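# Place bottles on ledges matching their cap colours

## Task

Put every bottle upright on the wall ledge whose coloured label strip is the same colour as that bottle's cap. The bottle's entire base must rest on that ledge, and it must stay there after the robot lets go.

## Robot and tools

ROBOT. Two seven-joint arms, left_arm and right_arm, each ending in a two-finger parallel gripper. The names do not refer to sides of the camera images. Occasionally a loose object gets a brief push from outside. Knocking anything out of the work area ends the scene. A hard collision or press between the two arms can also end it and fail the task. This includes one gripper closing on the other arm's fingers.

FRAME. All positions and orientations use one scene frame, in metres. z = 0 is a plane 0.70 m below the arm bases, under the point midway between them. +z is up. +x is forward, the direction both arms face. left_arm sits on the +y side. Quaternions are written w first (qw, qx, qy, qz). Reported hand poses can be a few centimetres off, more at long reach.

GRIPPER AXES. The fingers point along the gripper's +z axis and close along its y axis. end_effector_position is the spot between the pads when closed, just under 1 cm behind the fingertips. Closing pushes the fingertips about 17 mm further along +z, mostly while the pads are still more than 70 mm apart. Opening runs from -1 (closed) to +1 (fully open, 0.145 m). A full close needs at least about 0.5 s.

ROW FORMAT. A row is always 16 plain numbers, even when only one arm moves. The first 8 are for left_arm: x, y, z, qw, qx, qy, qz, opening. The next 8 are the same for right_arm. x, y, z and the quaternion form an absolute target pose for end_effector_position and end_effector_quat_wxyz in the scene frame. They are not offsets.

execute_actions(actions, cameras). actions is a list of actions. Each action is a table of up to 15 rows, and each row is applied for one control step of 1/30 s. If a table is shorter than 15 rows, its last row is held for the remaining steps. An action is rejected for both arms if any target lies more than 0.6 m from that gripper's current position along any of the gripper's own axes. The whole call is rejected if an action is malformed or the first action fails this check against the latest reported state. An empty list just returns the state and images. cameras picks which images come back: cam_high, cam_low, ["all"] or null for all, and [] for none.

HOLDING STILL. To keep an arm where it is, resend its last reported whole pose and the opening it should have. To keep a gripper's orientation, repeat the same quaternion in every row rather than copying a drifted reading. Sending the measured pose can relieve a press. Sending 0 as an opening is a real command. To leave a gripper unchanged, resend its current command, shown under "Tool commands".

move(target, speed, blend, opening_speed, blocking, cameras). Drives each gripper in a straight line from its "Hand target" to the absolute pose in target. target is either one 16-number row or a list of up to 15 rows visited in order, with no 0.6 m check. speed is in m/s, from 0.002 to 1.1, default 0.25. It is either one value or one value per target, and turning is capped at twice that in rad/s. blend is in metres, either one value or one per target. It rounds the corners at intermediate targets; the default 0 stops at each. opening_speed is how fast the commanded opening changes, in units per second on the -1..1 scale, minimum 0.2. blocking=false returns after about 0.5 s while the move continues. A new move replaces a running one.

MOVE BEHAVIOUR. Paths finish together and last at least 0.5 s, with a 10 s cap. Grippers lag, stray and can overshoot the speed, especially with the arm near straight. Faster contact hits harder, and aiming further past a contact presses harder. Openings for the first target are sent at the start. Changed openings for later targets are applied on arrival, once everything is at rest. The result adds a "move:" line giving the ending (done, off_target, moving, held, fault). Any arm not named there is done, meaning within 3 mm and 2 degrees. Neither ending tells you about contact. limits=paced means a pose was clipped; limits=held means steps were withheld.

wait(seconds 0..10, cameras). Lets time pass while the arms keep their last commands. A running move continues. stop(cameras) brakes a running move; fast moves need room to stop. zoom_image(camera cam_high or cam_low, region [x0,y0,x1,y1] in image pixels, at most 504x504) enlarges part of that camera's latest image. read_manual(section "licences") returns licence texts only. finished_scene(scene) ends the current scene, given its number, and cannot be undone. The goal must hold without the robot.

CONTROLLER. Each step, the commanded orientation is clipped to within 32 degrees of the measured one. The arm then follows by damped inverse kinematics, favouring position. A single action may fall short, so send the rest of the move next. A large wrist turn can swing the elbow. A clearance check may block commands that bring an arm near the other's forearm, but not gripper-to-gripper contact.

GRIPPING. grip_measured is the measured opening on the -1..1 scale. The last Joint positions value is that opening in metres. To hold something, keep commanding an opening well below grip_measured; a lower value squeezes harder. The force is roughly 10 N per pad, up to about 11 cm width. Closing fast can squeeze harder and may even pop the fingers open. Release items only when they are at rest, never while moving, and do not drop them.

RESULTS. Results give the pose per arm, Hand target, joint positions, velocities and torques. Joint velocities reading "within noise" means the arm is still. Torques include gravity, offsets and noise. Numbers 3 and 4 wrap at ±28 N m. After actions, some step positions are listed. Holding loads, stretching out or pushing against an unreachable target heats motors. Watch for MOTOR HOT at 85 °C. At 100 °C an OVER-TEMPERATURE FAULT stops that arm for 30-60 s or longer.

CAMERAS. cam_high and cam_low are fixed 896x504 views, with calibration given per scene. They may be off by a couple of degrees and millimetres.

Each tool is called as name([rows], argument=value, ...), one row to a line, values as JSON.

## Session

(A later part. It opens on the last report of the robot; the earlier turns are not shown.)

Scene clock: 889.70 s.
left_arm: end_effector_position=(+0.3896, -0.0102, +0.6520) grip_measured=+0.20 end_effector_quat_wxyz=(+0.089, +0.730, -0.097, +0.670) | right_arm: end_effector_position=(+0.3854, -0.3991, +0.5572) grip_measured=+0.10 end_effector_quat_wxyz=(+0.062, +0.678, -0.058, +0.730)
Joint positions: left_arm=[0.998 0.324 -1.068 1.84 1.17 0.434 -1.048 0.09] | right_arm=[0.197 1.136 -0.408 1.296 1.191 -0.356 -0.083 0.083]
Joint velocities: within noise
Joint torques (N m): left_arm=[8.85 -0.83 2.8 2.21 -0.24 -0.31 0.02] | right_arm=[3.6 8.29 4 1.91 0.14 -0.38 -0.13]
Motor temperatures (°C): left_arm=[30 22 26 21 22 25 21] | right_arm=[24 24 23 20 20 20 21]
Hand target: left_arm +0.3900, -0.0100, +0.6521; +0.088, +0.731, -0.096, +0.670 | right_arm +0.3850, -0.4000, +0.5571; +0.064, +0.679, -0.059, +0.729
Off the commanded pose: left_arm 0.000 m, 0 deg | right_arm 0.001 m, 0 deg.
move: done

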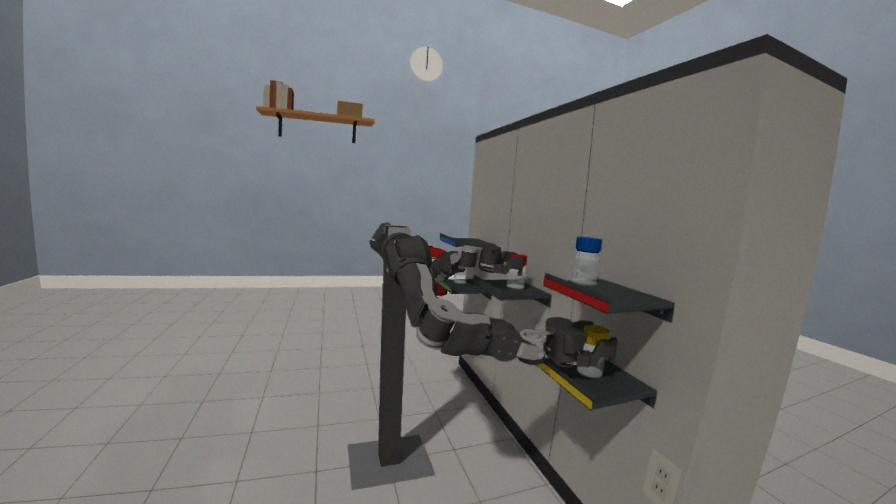

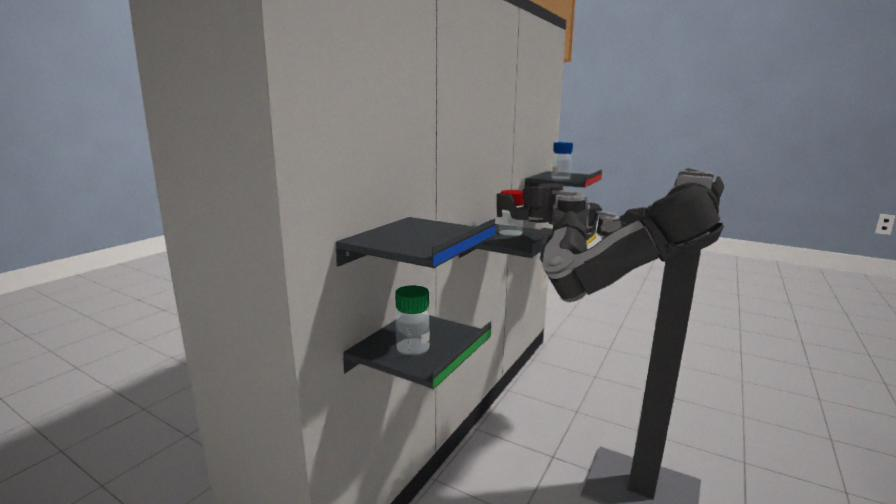

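move([
  [0.39,-0.01,0.745,0.0882,0.7310,-0.0962,0.6698,0.2,0.31,-0.385,0.56,0.0638,0.6794,-0.0594,0.7286,0.2],
  [0.38,0.15,0.75,0.0,0.7373,0.0,0.6756,0.2,0.33,-0.22,0.58,0.0,0.7373,0.0,0.6756,0.1],
  [0.37,0.24,0.75,0.0,0.7373,0.0,0.6756,0.2,0.36,-0.2,0.75,0.0,0.7373,0.0,0.6756,0.1],
], speed=0.15)

zoom_image(camera="cam_high", region=[440, 190, 690, 420])

Scene clock: 905.40 s.
left_arm: end_effector_position=(+0.3698, +0.2409, +0.7510) grip_measured=+0.20 end_effector_quat_wxyz=(-0.002, +0.737, +0.002, +0.676) | right_arm: end_effector_position=(+0.3600, -0.2002, +0.7503) grip_measured=+0.10 end_effector_quat_wxyz=(+0.033, +0.664, +0.042, +0.746)
Joint positions: left_arm=[0.854 1.072 -0.291 2.005 1.579 0.755 -0.75 0.09] | right_arm=[-1.311 1.841 1.477 2.154 1.559 0.096 -0.83 0.083]
Joint velocities: within noise
Joint torques (N m): left_arm=[5.66 3.15 2.45 0.83 -0.15 -0.58 0.23] | right_arm=[3.6 1.02 4.37 -0.23 -0.3 -0.18 0.11]
Motor temperatures (°C): left_arm=[30 22 26 21 22 25 21] | right_arm=[24 25 23 20 20 20 21]
Hand target: left_arm +0.3700, +0.2400, +0.7500; +0.000, +0.737, +0.000, +0.676 | right_arm +0.3600, -0.2000, +0.7498; +0.032, +0.666, +0.043, +0.744
Off the commanded pose: left_arm 0.001 m, 0 deg | right_arm 0.000 m, 13 deg.
joint sent to its limit (right arm) — joint 1 (shoulder pitch), lower limit; joint 5 (forearm roll), upper limit. The joint targets are off in orientation, not in position.
move: off_target (right_arm)

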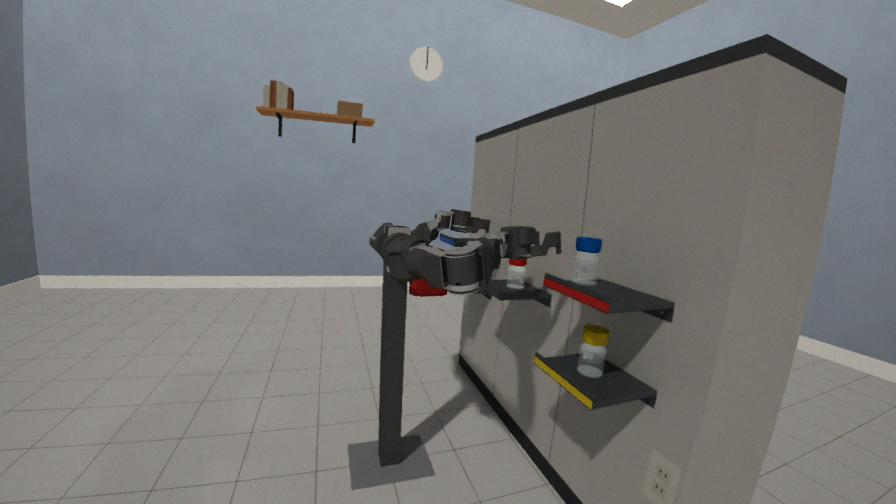

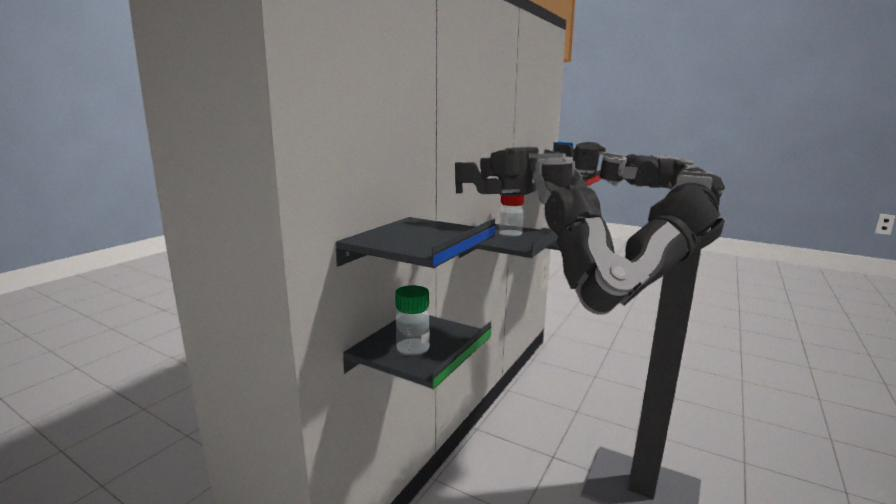

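Scaled by 2.016 from the camera's 896x504 image, which has a finer 1280x720 frame.

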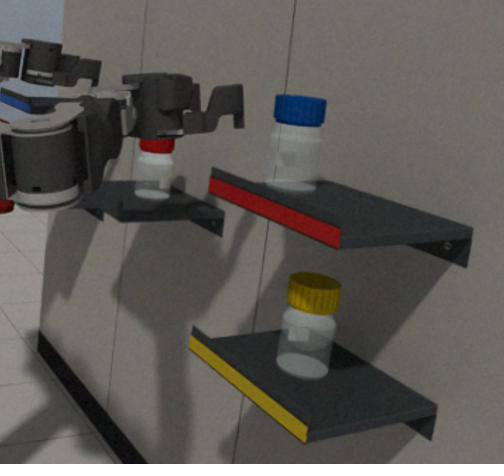

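move([
  [0.37,0.24,0.75,0.0,0.7373,0.0,0.6756,0.2,0.30,-0.22,0.58,0.0,0.7373,0.0,0.6756,0.1],
  [0.37,0.24,0.75,0.0,0.7373,0.0,0.6756,0.2,0.24,-0.25,0.33,0.0,0.7373,0.0,0.6756,0.1],
  [0.37,0.24,0.75,0.0,0.7373,0.0,0.6756,0.2,0.34,-0.21,0.42,0.0,0.7373,0.0,0.6756,0.1],
  [0.37,0.24,0.75,0.0,0.7373,0.0,0.6756,0.2,0.37,-0.2,0.58,0.0,0.7373,0.0,0.6756,0.1],
  [0.37,0.24,0.75,0.0,0.7373,0.0,0.6756,0.2,0.375,-0.2,0.75,0.0,0.7373,0.0,0.6756,0.1],
], speed=0.2, blend=0.02)

Scene clock: 927.97 s.
left_arm: end_effector_position=(+0.3698, +0.2409, +0.7510) grip_measured=+0.20 end_effector_quat_wxyz=(-0.002, +0.737, +0.002, +0.676) | right_arm: end_effector_position=(+0.3749, -0.2000, +0.7505) grip_measured=+0.10 end_effector_quat_wxyz=(+0.035, +0.668, +0.045, +0.742)
Joint positions: left_arm=[0.854 1.072 -0.291 2.005 1.579 0.755 -0.75 0.09] | right_arm=[-1.31 1.893 1.469 2.078 1.559 0.097 -0.803 0.083]
Joint velocities: within noise
Joint torques (N m): left_arm=[5.68 3.15 2.44 0.83 -0.15 -0.58 0.23] | right_arm=[4.1 0.86 4.44 -0.43 -0.28 -0.19 0.09]
Motor temperatures (°C): left_arm=[28 22 26 21 22 25 21] | right_arm=[24 23 24 20 20 20 21]
Hand target: left_arm +0.3700, +0.2400, +0.7500; +0.000, +0.737, +0.000, +0.676 | right_arm +0.3750, -0.2001, +0.7499; +0.034, +0.669, +0.046, +0.741
Off the commanded pose: left_arm 0.001 m, 0 deg | right_arm 0.000 m, 13 deg.
joint sent to its limit (right arm) — joint 1 (shoulder pitch), lower limit; joint 5 (forearm roll), upper limit. The joint targets are off in orientation, not in position.
move: off_target (right_arm); limits=paced

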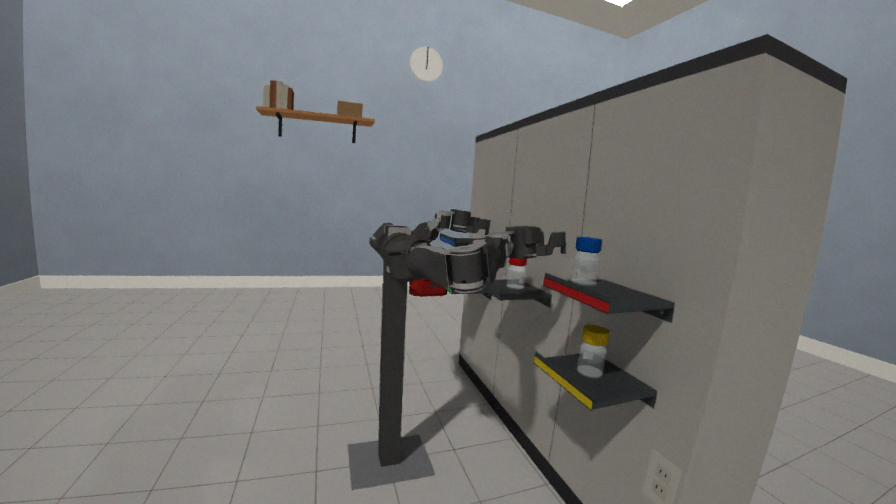

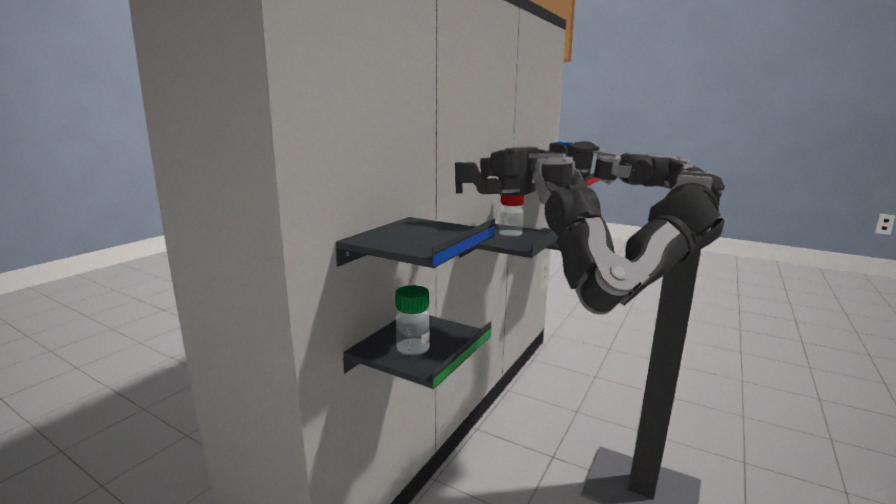

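move([
  [0.37,0.24,0.75,0.0,0.7373,0.0,0.6756,0.2,0.30,-0.22,0.58,0.0,0.7373,0.0,0.6756,0.1],
  [0.37,0.24,0.75,0.0,0.7373,0.0,0.6756,0.2,0.24,-0.25,0.32,0.0,0.7373,0.0,0.6756,0.1],
], speed=0.25, cameras=["cam_high"])

Scene clock: 949.23 s.
left_arm: end_effector_position=(+0.3698, +0.2409, +0.7510) grip_measured=+0.20 end_effector_quat_wxyz=(-0.002, +0.737, +0.002, +0.676) | right_arm: end_effector_position=(+0.2182, -0.2655, +0.3783) grip_measured=+0.10 end_effector_quat_wxyz=(-0.065, +0.940, +0.214, +0.258)
Joint positions: left_arm=[0.854 1.072 -0.291 2.005 1.579 0.755 -0.75 0.09] | right_arm=[-1.311 1.997 0.112 1.78 1.559 -0.191 -0.086 0.083]
Joint velocities: within noise
Joint torques (N m): left_arm=[5.68 3.15 2.44 0.83 -0.15 -0.58 0.23] | right_arm=[3.23 1.81 1.39 0.57 0.09 -0.22 0.21]
Motor temperatures (°C): left_arm=[28 22 26 21 22 25 21] | right_arm=[24 23 24 20 20 20 21]
Hand target: left_arm +0.3700, +0.2400, +0.7500; +0.000, +0.737, +0.000, +0.676 | right_arm +0.2171, -0.2650, +0.3777; -0.068, +0.940, +0.215, +0.256
Off the commanded pose: left_arm 0.001 m, 0 deg | right_arm 0.064 m, 60 deg; orientation clipped.
joint sent to its limit (right arm) — joint 1 (shoulder pitch), lower limit; joint 2 (shoulder roll), upper limit; joint 5 (forearm roll), upper limit. The joint targets are off in position and orientation.
move: off_target (right_arm); limits=paced
Images, in order (width x height): cam_high 896x504.

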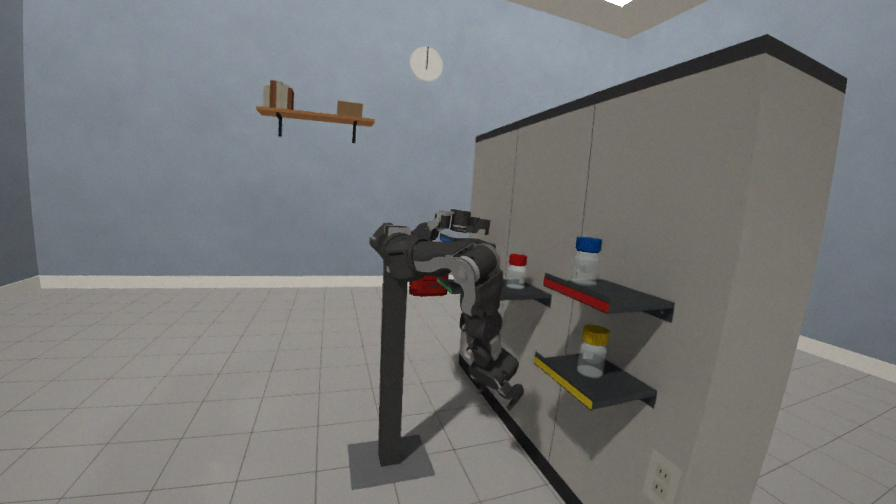

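move([
  [0.37,0.24,0.75,0.0,0.7373,0.0,0.6756,0.2,0.24,-0.37,0.57,0.0589,0.7345,-0.0643,0.6730,0.1],
  [0.37,0.24,0.75,0.0,0.7373,0.0,0.6756,0.2,0.23,-0.32,0.46,0.0,0.7373,0.0,0.6756,0.1],
  [0.37,0.24,0.75,0.0,0.7373,0.0,0.6756,0.2,0.24,-0.25,0.32,0.0,0.7373,0.0,0.6756,0.1],
], speed=0.15, cameras=["cam_high"])

Scene clock: 968.27 s.
left_arm: end_effector_position=(+0.3698, +0.2409, +0.7510) grip_measured=+0.20 end_effector_quat_wxyz=(-0.002, +0.737, +0.002, +0.676) | right_arm: end_effector_position=(+0.2403, -0.2503, +0.3206) grip_measured=+0.10 end_effector_quat_wxyz=(+0.001, +0.737, -0.002, +0.676)
Joint positions: left_arm=[0.854 1.072 -0.291 2.005 1.579 0.755 -0.75 0.09] | right_arm=[-0.297 0.359 -0.131 1.001 0.461 -0.785 0.122 0.083]
Joint velocities: within noise
Joint torques (N m): left_arm=[5.68 3.15 2.44 0.83 -0.15 -0.58 0.23] | right_arm=[0.67 2.84 1.62 2.43 0.11 -0.44 0.18]
Motor temperatures (°C): left_arm=[28 22 26 21 22 25 21] | right_arm=[23 23 23 20 20 20 21]
Hand target: left_arm +0.3700, +0.2400, +0.7500; +0.000, +0.737, +0.000, +0.676 | right_arm +0.2400, -0.2500, +0.3200; +0.000, +0.737, +0.000, +0.675
Off the commanded pose: left_arm 0.001 m, 0 deg | right_arm 0.001 m, 0 deg.
joint read past its limit (right arm) — joint 6 (wrist pitch), lower limit.
joint sent to its limit (right arm) — joint 6 (wrist pitch), lower limit. The joint targets still meet the commanded pose.
move: done
Images, in order (width x height): cam_high 896x504.

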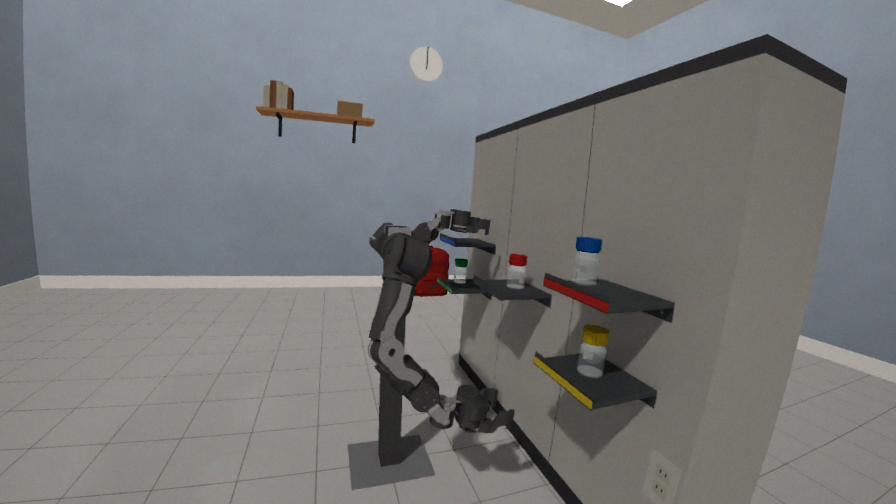

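move([
  [0.37,0.24,0.75,0.0,0.7373,0.0,0.6756,0.2,0.33,-0.2,0.42,0.0,0.7373,0.0,0.6756,0.1],
  [0.37,0.24,0.75,0.0,0.7373,0.0,0.6756,0.2,0.375,-0.2,0.54,0.0,0.7373,0.0,0.6756,0.1],
  [0.37,0.24,0.75,0.0,0.7373,0.0,0.6756,0.2,0.385,-0.19,0.74,0.0,0.7373,0.0,0.6756,0.1],
  [0.37,0.24,0.75,0.0,0.7373,0.0,0.6756,0.2,0.395,-0.04,0.75,-0.0882,0.7310,0.0962,0.6698,0.45],
], speed=0.2, blend=0.01)

zoom_image(camera="cam_low", region=[460, 130, 640, 260])

zoom_image(camera="cam_high", region=[440, 190, 690, 420])

Scene clock: 988.60 s.
left_arm: end_effector_position=(+0.3698, +0.2409, +0.7510) grip_measured=+0.20 end_effector_quat_wxyz=(-0.002, +0.737, +0.002, +0.676) | right_arm: end_effector_position=(+0.3950, -0.0405, +0.7496) grip_measured=+0.45 end_effector_quat_wxyz=(-0.087, +0.732, +0.096, +0.669)
Joint positions: left_arm=[0.854 1.072 -0.291 2.005 1.579 0.755 -0.75 0.09] | right_arm=[1.182 0.378 -0.735 1.879 1.464 0.783 -1.074 0.108]
Joint velocities: within noise
Joint torques (N m): left_arm=[5.68 3.15 2.43 0.83 -0.15 -0.58 0.23] | right_arm=[6.63 -0.36 3.03 1.03 -0.34 -0.29 0.08]
Motor temperatures (°C): left_arm=[28 22 26 21 22 25 21] | right_arm=[23 23 23 20 20 20 21]
Hand target: left_arm +0.3700, +0.2400, +0.7500; +0.000, +0.737, +0.000, +0.676 | right_arm +0.3950, -0.0400, +0.7500; -0.088, +0.731, +0.096, +0.670
Off the commanded pose: left_arm 0.001 m, 0 deg | right_arm 0.001 m, 0 deg.
move: done

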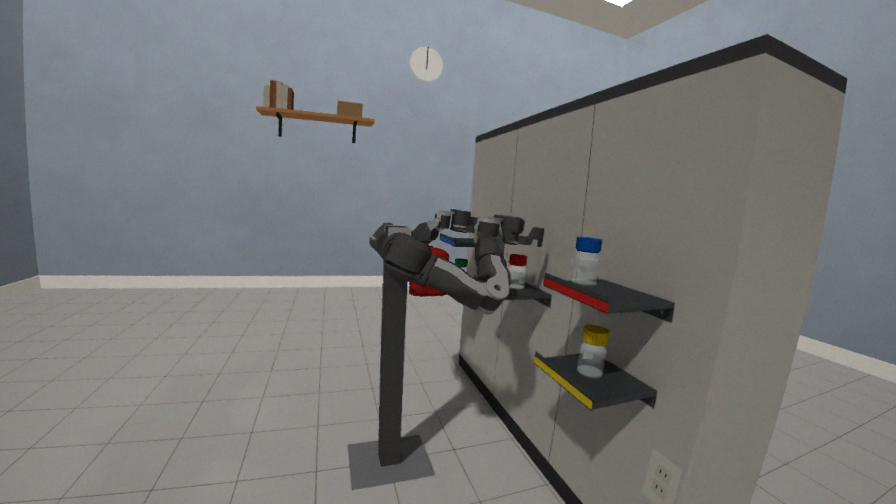

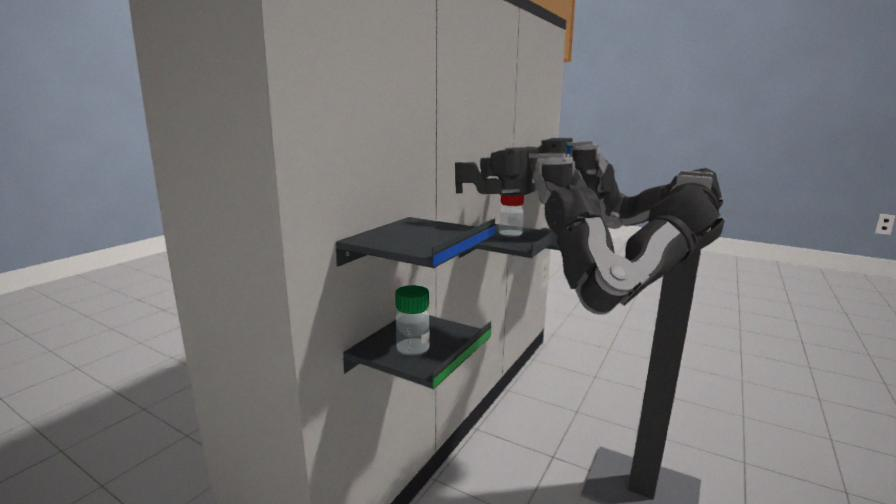

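Scaled by 2.800 from the camera's 896x504 image, which has a finer 1280x720 frame.

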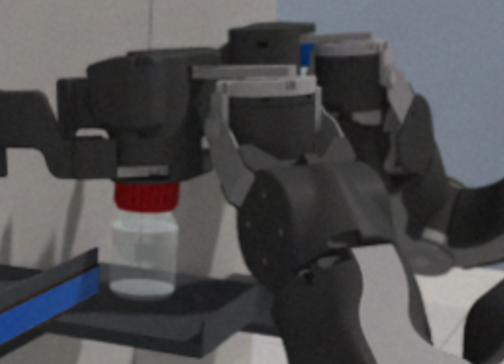

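Scaled by 2.016 from the camera's 896x504 image, which has a finer 1280x720 frame.

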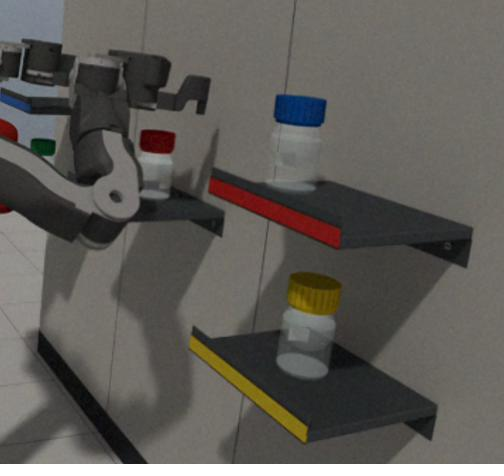

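move([
  [0.37,0.24,0.75,0.0,0.7373,0.0,0.6756,0.2,0.395,-0.012,0.75,-0.0882,0.7310,0.0962,0.6698,0.45],
  [0.37,0.24,0.75,0.0,0.7373,0.0,0.6756,0.2,0.395,-0.012,0.652,-0.0882,0.7310,0.0962,0.6698,0.45],
  [0.37,0.24,0.75,0.0,0.7373,0.0,0.6756,0.2,0.403,-0.012,0.65,-0.0882,0.7310,0.0962,0.6698,-0.7],
], speed=0.12, opening_speed=0.8)

zoom_image(camera="cam_low", region=[460, 130, 640, 260])

zoom_image(camera="cam_high", region=[440, 190, 690, 420])

Scene clock: 1008.80 s.
left_arm: end_effector_position=(+0.3698, +0.2409, +0.7510) grip_measured=+0.20 end_effector_quat_wxyz=(-0.002, +0.737, +0.002, +0.676) | right_arm: end_effector_position=(+0.4035, -0.0126, +0.6502) grip_measured=-0.37 end_effector_quat_wxyz=(-0.087, +0.732, +0.095, +0.669)
Joint positions: left_arm=[0.854 1.072 -0.291 2.005 1.579 0.755 -0.75 0.09] | right_arm=[0.936 0.371 -0.957 1.821 1.113 0.484 -0.919 0.048]
Joint velocities: within noise
Joint torques (N m): left_arm=[5.68 3.15 2.43 0.83 -0.15 -0.58 0.23] | right_arm=[5.97 -0.28 2.89 2.44 -0.42 -0.35 0.04]
Motor temperatures (°C): left_arm=[27 22 25 21 22 25 21] | right_arm=[25 23 23 20 20 20 21]
Hand target: left_arm +0.3700, +0.2400, +0.7500; +0.000, +0.737, +0.000, +0.676 | right_arm +0.4030, -0.0119, +0.6499; -0.088, +0.731, +0.096, +0.670
Off the commanded pose: left_arm 0.001 m, 0 deg | right_arm 0.001 m, 0 deg.
move: done

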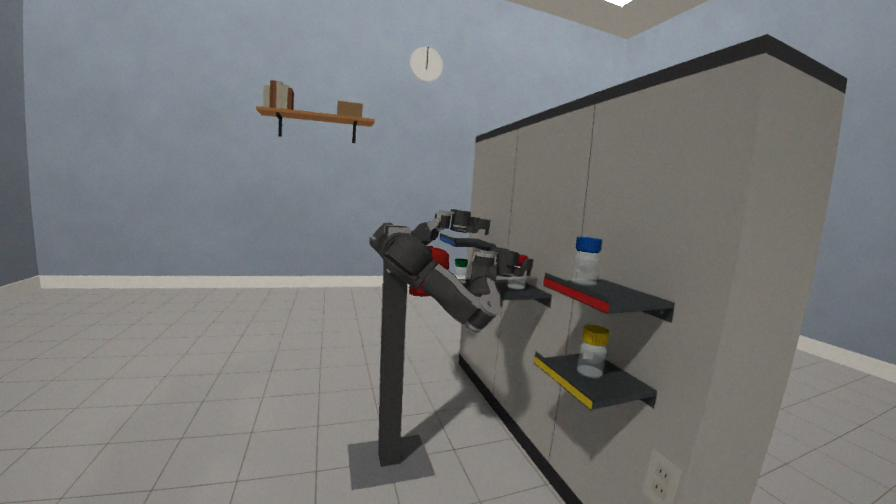

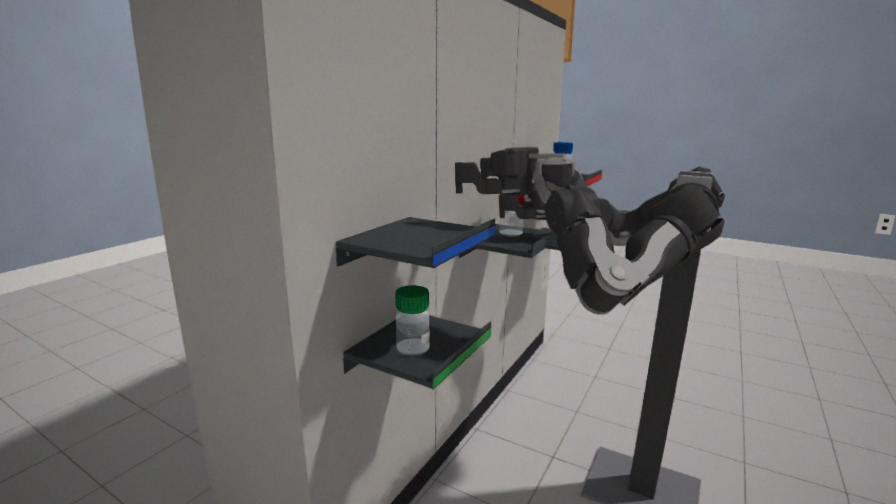

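Scaled by 2.800 from the camera's 896x504 image, which has a finer 1280x720 frame.

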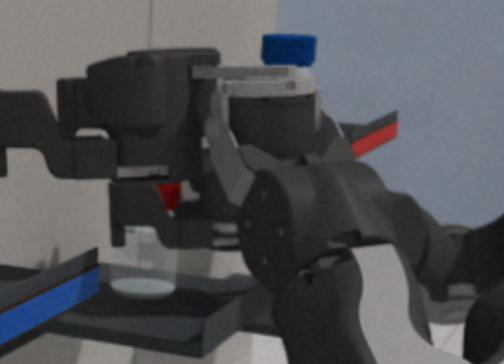

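Scaled by 2.016 from the camera's 896x504 image, which has a finer 1280x720 frame.

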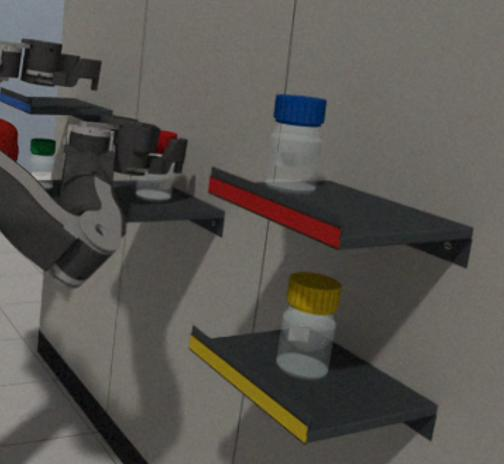

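move([
  [0.37,0.24,0.75,0.0,0.7373,0.0,0.6756,0.2,0.403,-0.012,0.74,-0.0882,0.7310,0.0962,0.6698,-0.7],
  [0.37,0.24,0.75,0.0,0.7373,0.0,0.6756,0.2,0.38,-0.16,0.79,0.0,0.7373,0.0,0.6756,-0.7],
  [0.37,0.24,0.75,0.0,0.7373,0.0,0.6756,0.2,0.305,-0.26,0.792,0.0,0.7373,0.0,0.6756,-0.7],
], speed=0.15, blend=0.02)

zoom_image(camera="cam_high", region=[440, 170, 690, 400])

Scene clock: 1027.30 s.
left_arm: end_effector_position=(+0.3698, +0.2409, +0.7510) grip_measured=+0.20 end_effector_quat_wxyz=(-0.002, +0.737, +0.002, +0.676) | right_arm: end_effector_position=(+0.3061, -0.2599, +0.7898) grip_measured=-0.42 end_effector_quat_wxyz=(+0.011, +0.678, +0.040, +0.734)
Joint positions: left_arm=[0.854 1.072 -0.291 2.005 1.579 0.755 -0.75 0.09] | right_arm=[0.328 1.199 0.405 2.19 1.559 0.785 -0.515 0.044]
Joint velocities: within noise
Joint torques (N m): left_arm=[5.68 3.15 2.43 0.83 -0.15 -0.58 0.23] | right_arm=[2.86 6.18 4.05 -0.03 -0.12 -0.32 0.11]
Motor temperatures (°C): left_arm=[27 22 25 21 22 25 21] | right_arm=[25 23 23 20 20 20 21]
Hand target: left_arm +0.3700, +0.2400, +0.7500; +0.000, +0.737, +0.000, +0.676 | right_arm +0.3052, -0.2601, +0.7917; +0.011, +0.677, +0.041, +0.735
Off the commanded pose: left_arm 0.001 m, 0 deg | right_arm 0.002 m, 11 deg.
joint sent to its limit (right arm) — joint 5 (forearm roll), upper limit; joint 6 (wrist pitch), upper limit. The joint targets are off in orientation, not in position.
move: off_target (right_arm)

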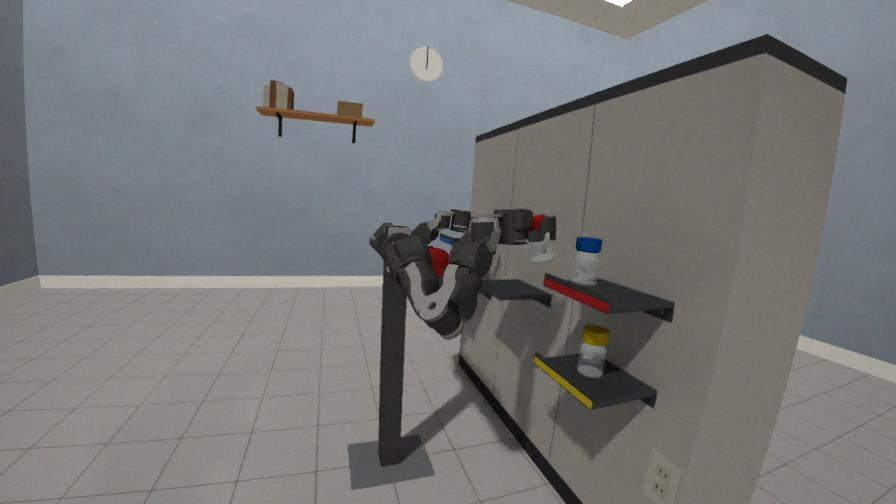

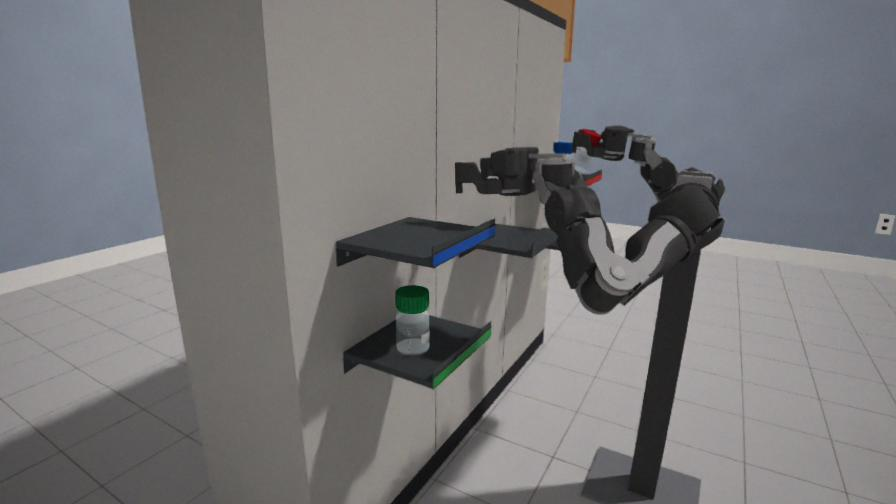

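Scaled by 2.016 from the camera's 896x504 image, which has a finer 1280x720 frame.

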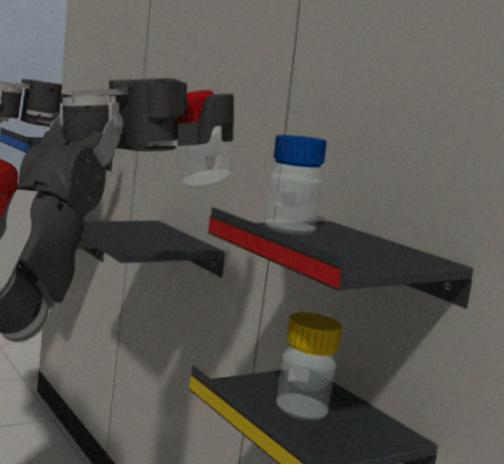

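move([
  [0.37,0.24,0.75,0.0,0.7373,0.0,0.6756,0.2,0.30,-0.34,0.80,0.0,0.7373,0.0,0.6756,-0.7],
  [0.37,0.24,0.75,0.0,0.7373,0.0,0.6756,0.2,0.30,-0.437,0.80,0.0589,0.7345,-0.0643,0.6730,-0.7],
  [0.37,0.24,0.75,0.0,0.7373,0.0,0.6756,0.2,0.385,-0.44,0.795,0.0589,0.7345,-0.0643,0.6730,-0.7],
], speed=0.15, blend=0.02)

zoom_image(camera="cam_high", region=[490, 170, 720, 380])

zoom_image(camera="cam_low", region=[500, 100, 680, 230])

Scene clock: 1040.87 s.
left_arm: end_effector_position=(+0.3698, +0.2409, +0.7510) grip_measured=+0.20 end_effector_quat_wxyz=(-0.002, +0.737, +0.002, +0.676) | right_arm: end_effector_position=(+0.3849, -0.4410, +0.7916) grip_measured=-0.42 end_effector_quat_wxyz=(+0.061, +0.740, -0.066, +0.667)
Joint positions: left_arm=[0.854 1.072 -0.291 2.005 1.579 0.755 -0.75 0.09] | right_arm=[-1.039 1.752 1.482 1.195 1.487 0.541 0.039 0.044]
Joint velocities: within noise
Joint torques (N m): left_arm=[5.68 3.15 2.44 0.81 -0.15 -0.58 0.23] | right_arm=[4.42 4.5 4.41 0.58 0.2 -0.8 0.15]
Motor temperatures (°C): left_arm=[27 22 25 21 22 25 21] | right_arm=[24 24 24 20 20 20 21]
Hand target: left_arm +0.3700, +0.2400, +0.7500; +0.000, +0.737, +0.000, +0.676 | right_arm +0.3850, -0.4400, +0.7950; +0.059, +0.734, -0.064, +0.673
Off the commanded pose: left_arm 0.001 m, 0 deg | right_arm 0.004 m, 1 deg.
move: off_target (right_arm)

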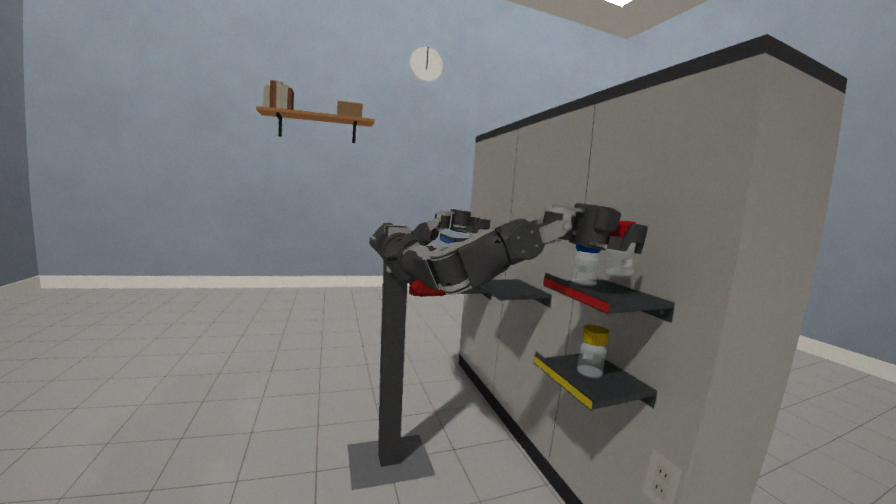

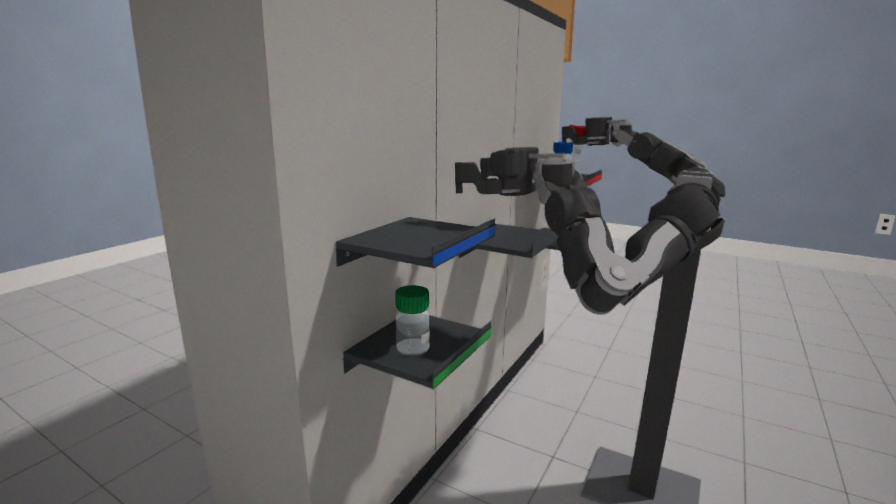

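Scaled by 2.191 from the camera's 896x504 image, which has a finer 1280x720 frame.

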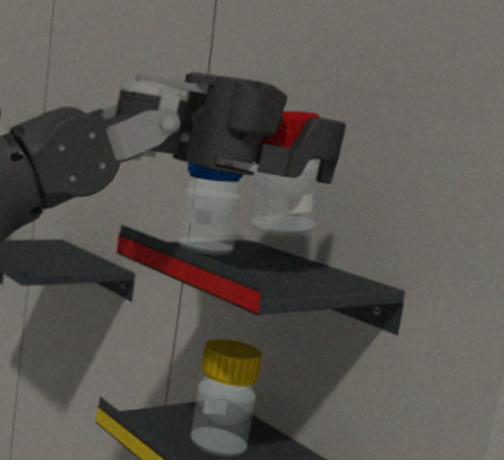

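Scaled by 2.800 from the camera's 896x504 image, which has a finer 1280x720 frame.

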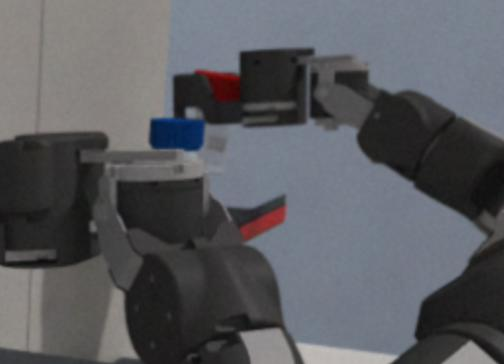

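move([
  [0.37,0.24,0.75,0.0,0.7373,0.0,0.6756,0.2,0.387,-0.44,0.775,0.0616,0.7044,-0.0616,0.7044,-0.7],
  [0.37,0.24,0.75,0.0,0.7373,0.0,0.6756,0.2,0.387,-0.44,0.752,0.0616,0.7044,-0.0616,0.7044,-0.7],
], speed=0.05)

zoom_image(camera="cam_high", region=[490, 170, 720, 380])

Scene clock: 1054.77 s.
left_arm: end_effector_position=(+0.3698, +0.2409, +0.7510) grip_measured=+0.20 end_effector_quat_wxyz=(-0.002, +0.737, +0.002, +0.676) | right_arm: end_effector_position=(+0.3873, -0.4390, +0.7529) grip_measured=-0.42 end_effector_quat_wxyz=(+0.061, +0.705, -0.059, +0.705)
Joint positions: left_arm=[0.854 1.072 -0.291 2.005 1.579 0.755 -0.75 0.09] | right_arm=[-1.247 1.666 1.482 1.295 1.534 0.232 0.017 0.044]
Joint velocities: within noise
Joint torques (N m): left_arm=[5.66 3.15 2.44 0.83 -0.15 -0.58 0.23] | right_arm=[3.63 2.55 3.95 0.75 0.2 -0.56 -0.13]
Motor temperatures (°C): left_arm=[27 22 25 21 22 25 21] | right_arm=[24 24 24 20 20 21 21]
Hand target: left_arm +0.3700, +0.2400, +0.7500; +0.000, +0.737, +0.000, +0.676 | right_arm +0.3870, -0.4400, +0.7519; +0.062, +0.705, -0.062, +0.704
Off the commanded pose: left_arm 0.001 m, 0 deg | right_arm 0.001 m, 0 deg.
move: done

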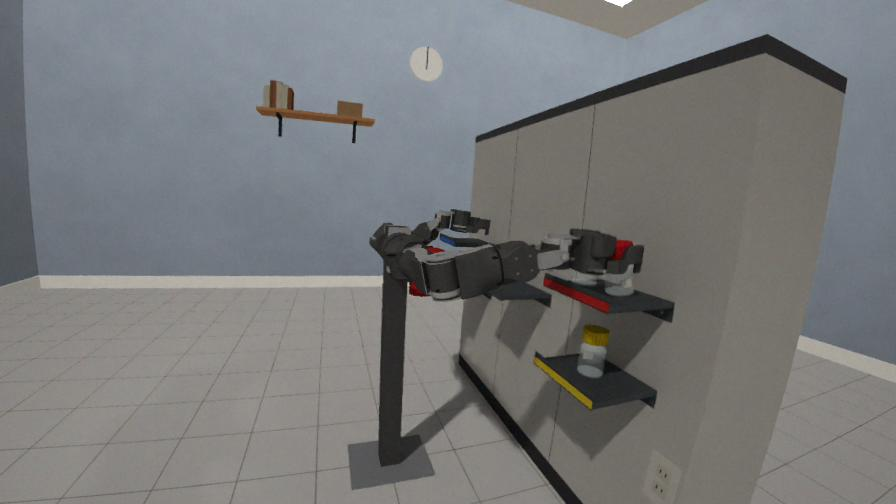

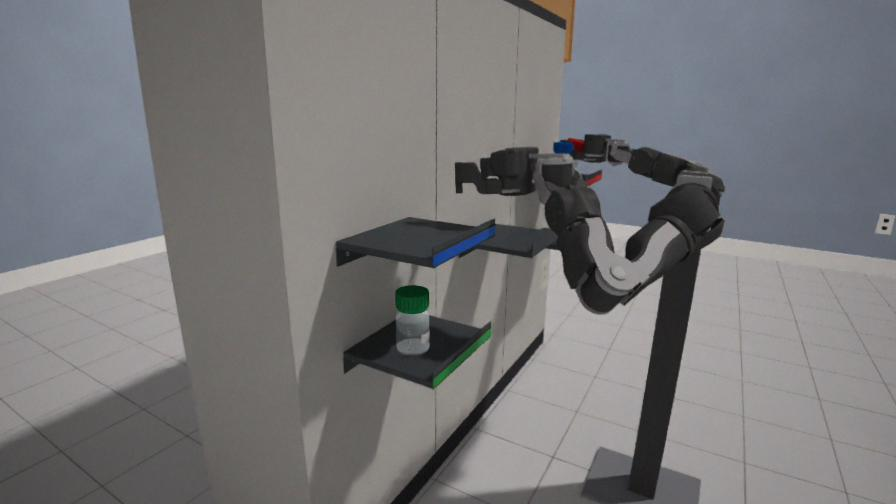

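Scaled by 2.191 from the camera's 896x504 image, which has a finer 1280x720 frame.

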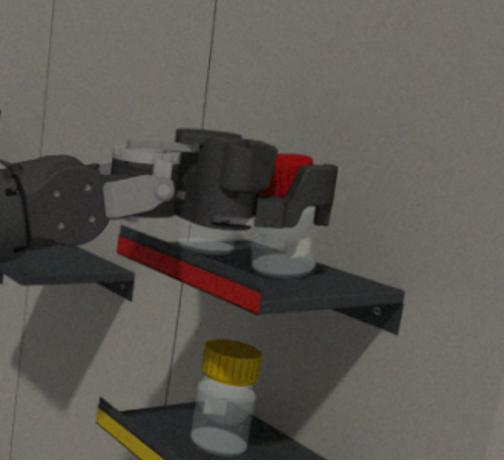

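move([
  [0.37,0.24,0.75,0.0,0.7373,0.0,0.6756,0.2,0.387,-0.44,0.744,0.0616,0.7044,-0.0616,0.7044,-0.7],
], speed=0.05)

zoom_image(camera="cam_high", region=[490, 170, 720, 380])

Scene clock: 1062.77 s.
left_arm: end_effector_position=(+0.3698, +0.2409, +0.7510) grip_measured=+0.20 end_effector_quat_wxyz=(-0.002, +0.737, +0.002, +0.676) | right_arm: end_effector_position=(+0.3872, -0.4389, +0.7517) grip_measured=-0.42 end_effector_quat_wxyz=(+0.062, +0.695, -0.059, +0.714)
Joint positions: left_arm=[0.854 1.072 -0.291 2.005 1.579 0.755 -0.75 0.09] | right_arm=[-1.271 1.659 1.482 1.304 1.538 0.181 0.014 0.044]
Joint velocities: within noise
Joint torques (N m): left_arm=[5.66 3.15 2.44 0.83 -0.15 -0.58 0.23] | right_arm=[2.65 1.73 2.84 0.7 0.27 0.02 -0.08]
Motor temperatures (°C): left_arm=[27 22 25 21 22 25 21] | right_arm=[24 23 24 20 20 21 21]
Hand target: left_arm +0.3700, +0.2400, +0.7500; +0.000, +0.737, +0.000, +0.676 | right_arm +0.3869, -0.4401, +0.7440; +0.062, +0.704, -0.062, +0.704
Off the commanded pose: left_arm 0.001 m, 0 deg | right_arm 0.008 m, 2 deg.
move: off_target (right_arm)

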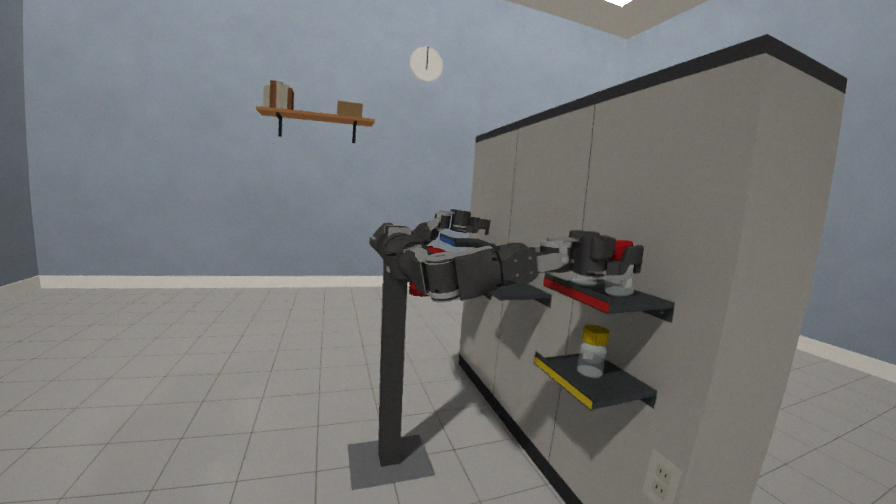

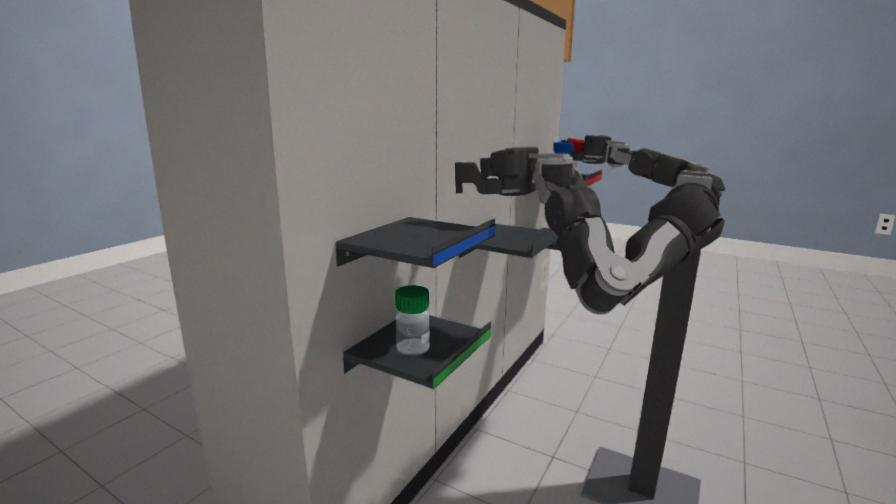

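Scaled by 2.191 from the camera's 896x504 image, which has a finer 1280x720 frame.

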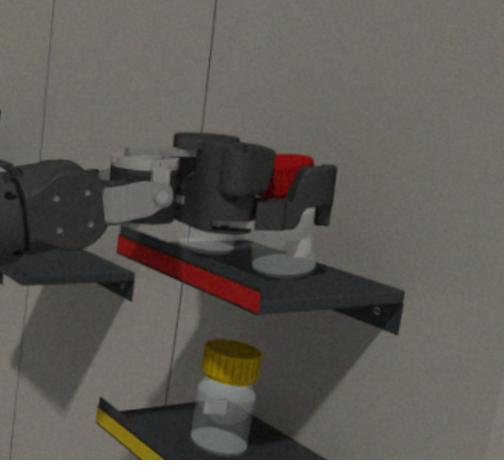

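move([
  [0.37,0.24,0.75,0.0,0.7373,0.0,0.6756,0.2,0.387,-0.44,0.751,0.0616,0.7044,-0.0616,0.7044,-0.7],
  [0.37,0.24,0.75,0.0,0.7373,0.0,0.6756,0.2,0.387,-0.44,0.751,0.0616,0.7044,-0.0616,0.7044,0.05],
  [0.37,0.24,0.75,0.0,0.7373,0.0,0.6756,0.2,0.27,-0.42,0.757,0.0616,0.7044,-0.0616,0.7044,0.05],
], speed=0.1, opening_speed=0.8)

zoom_image(camera="cam_high", region=[490, 170, 720, 380])

zoom_image(camera="cam_low", region=[500, 100, 680, 230])

Scene clock: 1076.57 s.
left_arm: end_effector_position=(+0.3698, +0.2409, +0.7510) grip_measured=+0.20 end_effector_quat_wxyz=(-0.002, +0.737, +0.002, +0.676) | right_arm: end_effector_position=(+0.2696, -0.4210, +0.7570) grip_measured=+0.05 end_effector_quat_wxyz=(+0.063, +0.703, -0.064, +0.705)
Joint positions: left_arm=[0.854 1.072 -0.291 2.005 1.579 0.755 -0.75 0.09] | right_arm=[-1.059 1.157 1.566 1.813 1.477 0.496 0.014 0.079]
Joint velocities: within noise
Joint torques (N m): left_arm=[5.68 3.15 2.44 0.83 -0.15 -0.58 0.23] | right_arm=[1.04 4.55 4.16 0.66 0.07 -0.33 0.19]
Motor temperatures (°C): left_arm=[27 22 25 21 22 25 21] | right_arm=[24 23 24 20 20 20 21]
Hand target: left_arm +0.3700, +0.2400, +0.7500; +0.000, +0.737, +0.000, +0.676 | right_arm +0.2700, -0.4199, +0.7571; +0.062, +0.704, -0.061, +0.704
Off the commanded pose: left_arm 0.001 m, 0 deg | right_arm 0.001 m, 0 deg.
joint sent to its limit (right arm) — joint 3 (upper arm roll), upper limit. The joint targets still meet the commanded pose.
move: done

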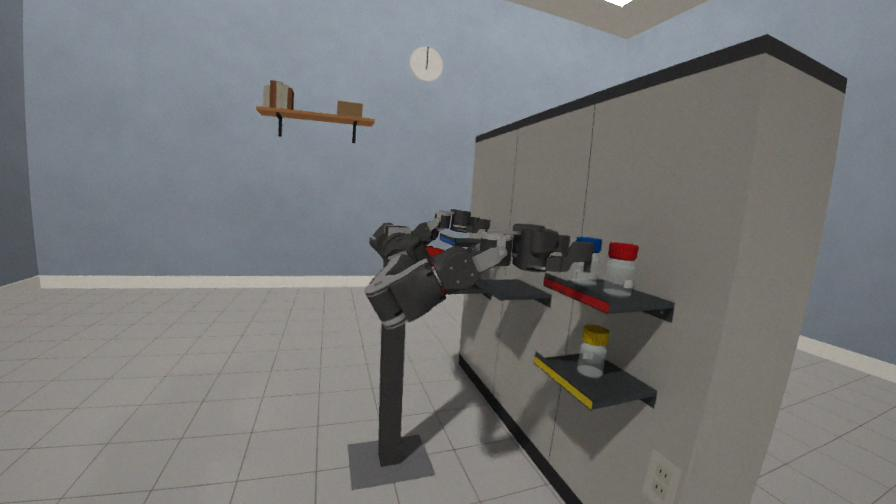

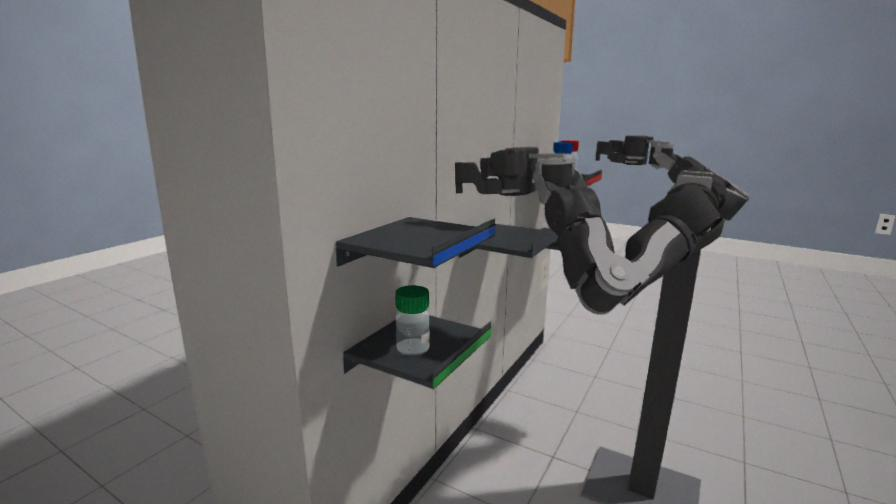

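Scaled by 2.191 from the camera's 896x504 image, which has a finer 1280x720 frame.

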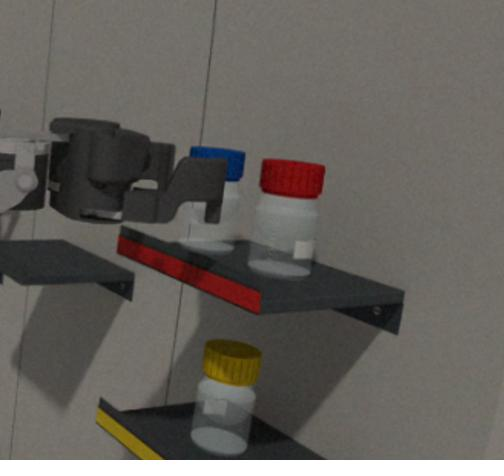

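Scaled by 2.800 from the camera's 896x504 image, which has a finer 1280x720 frame.

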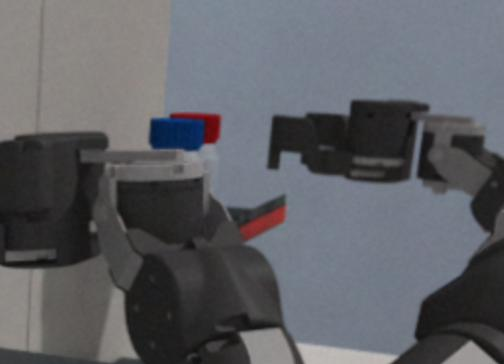

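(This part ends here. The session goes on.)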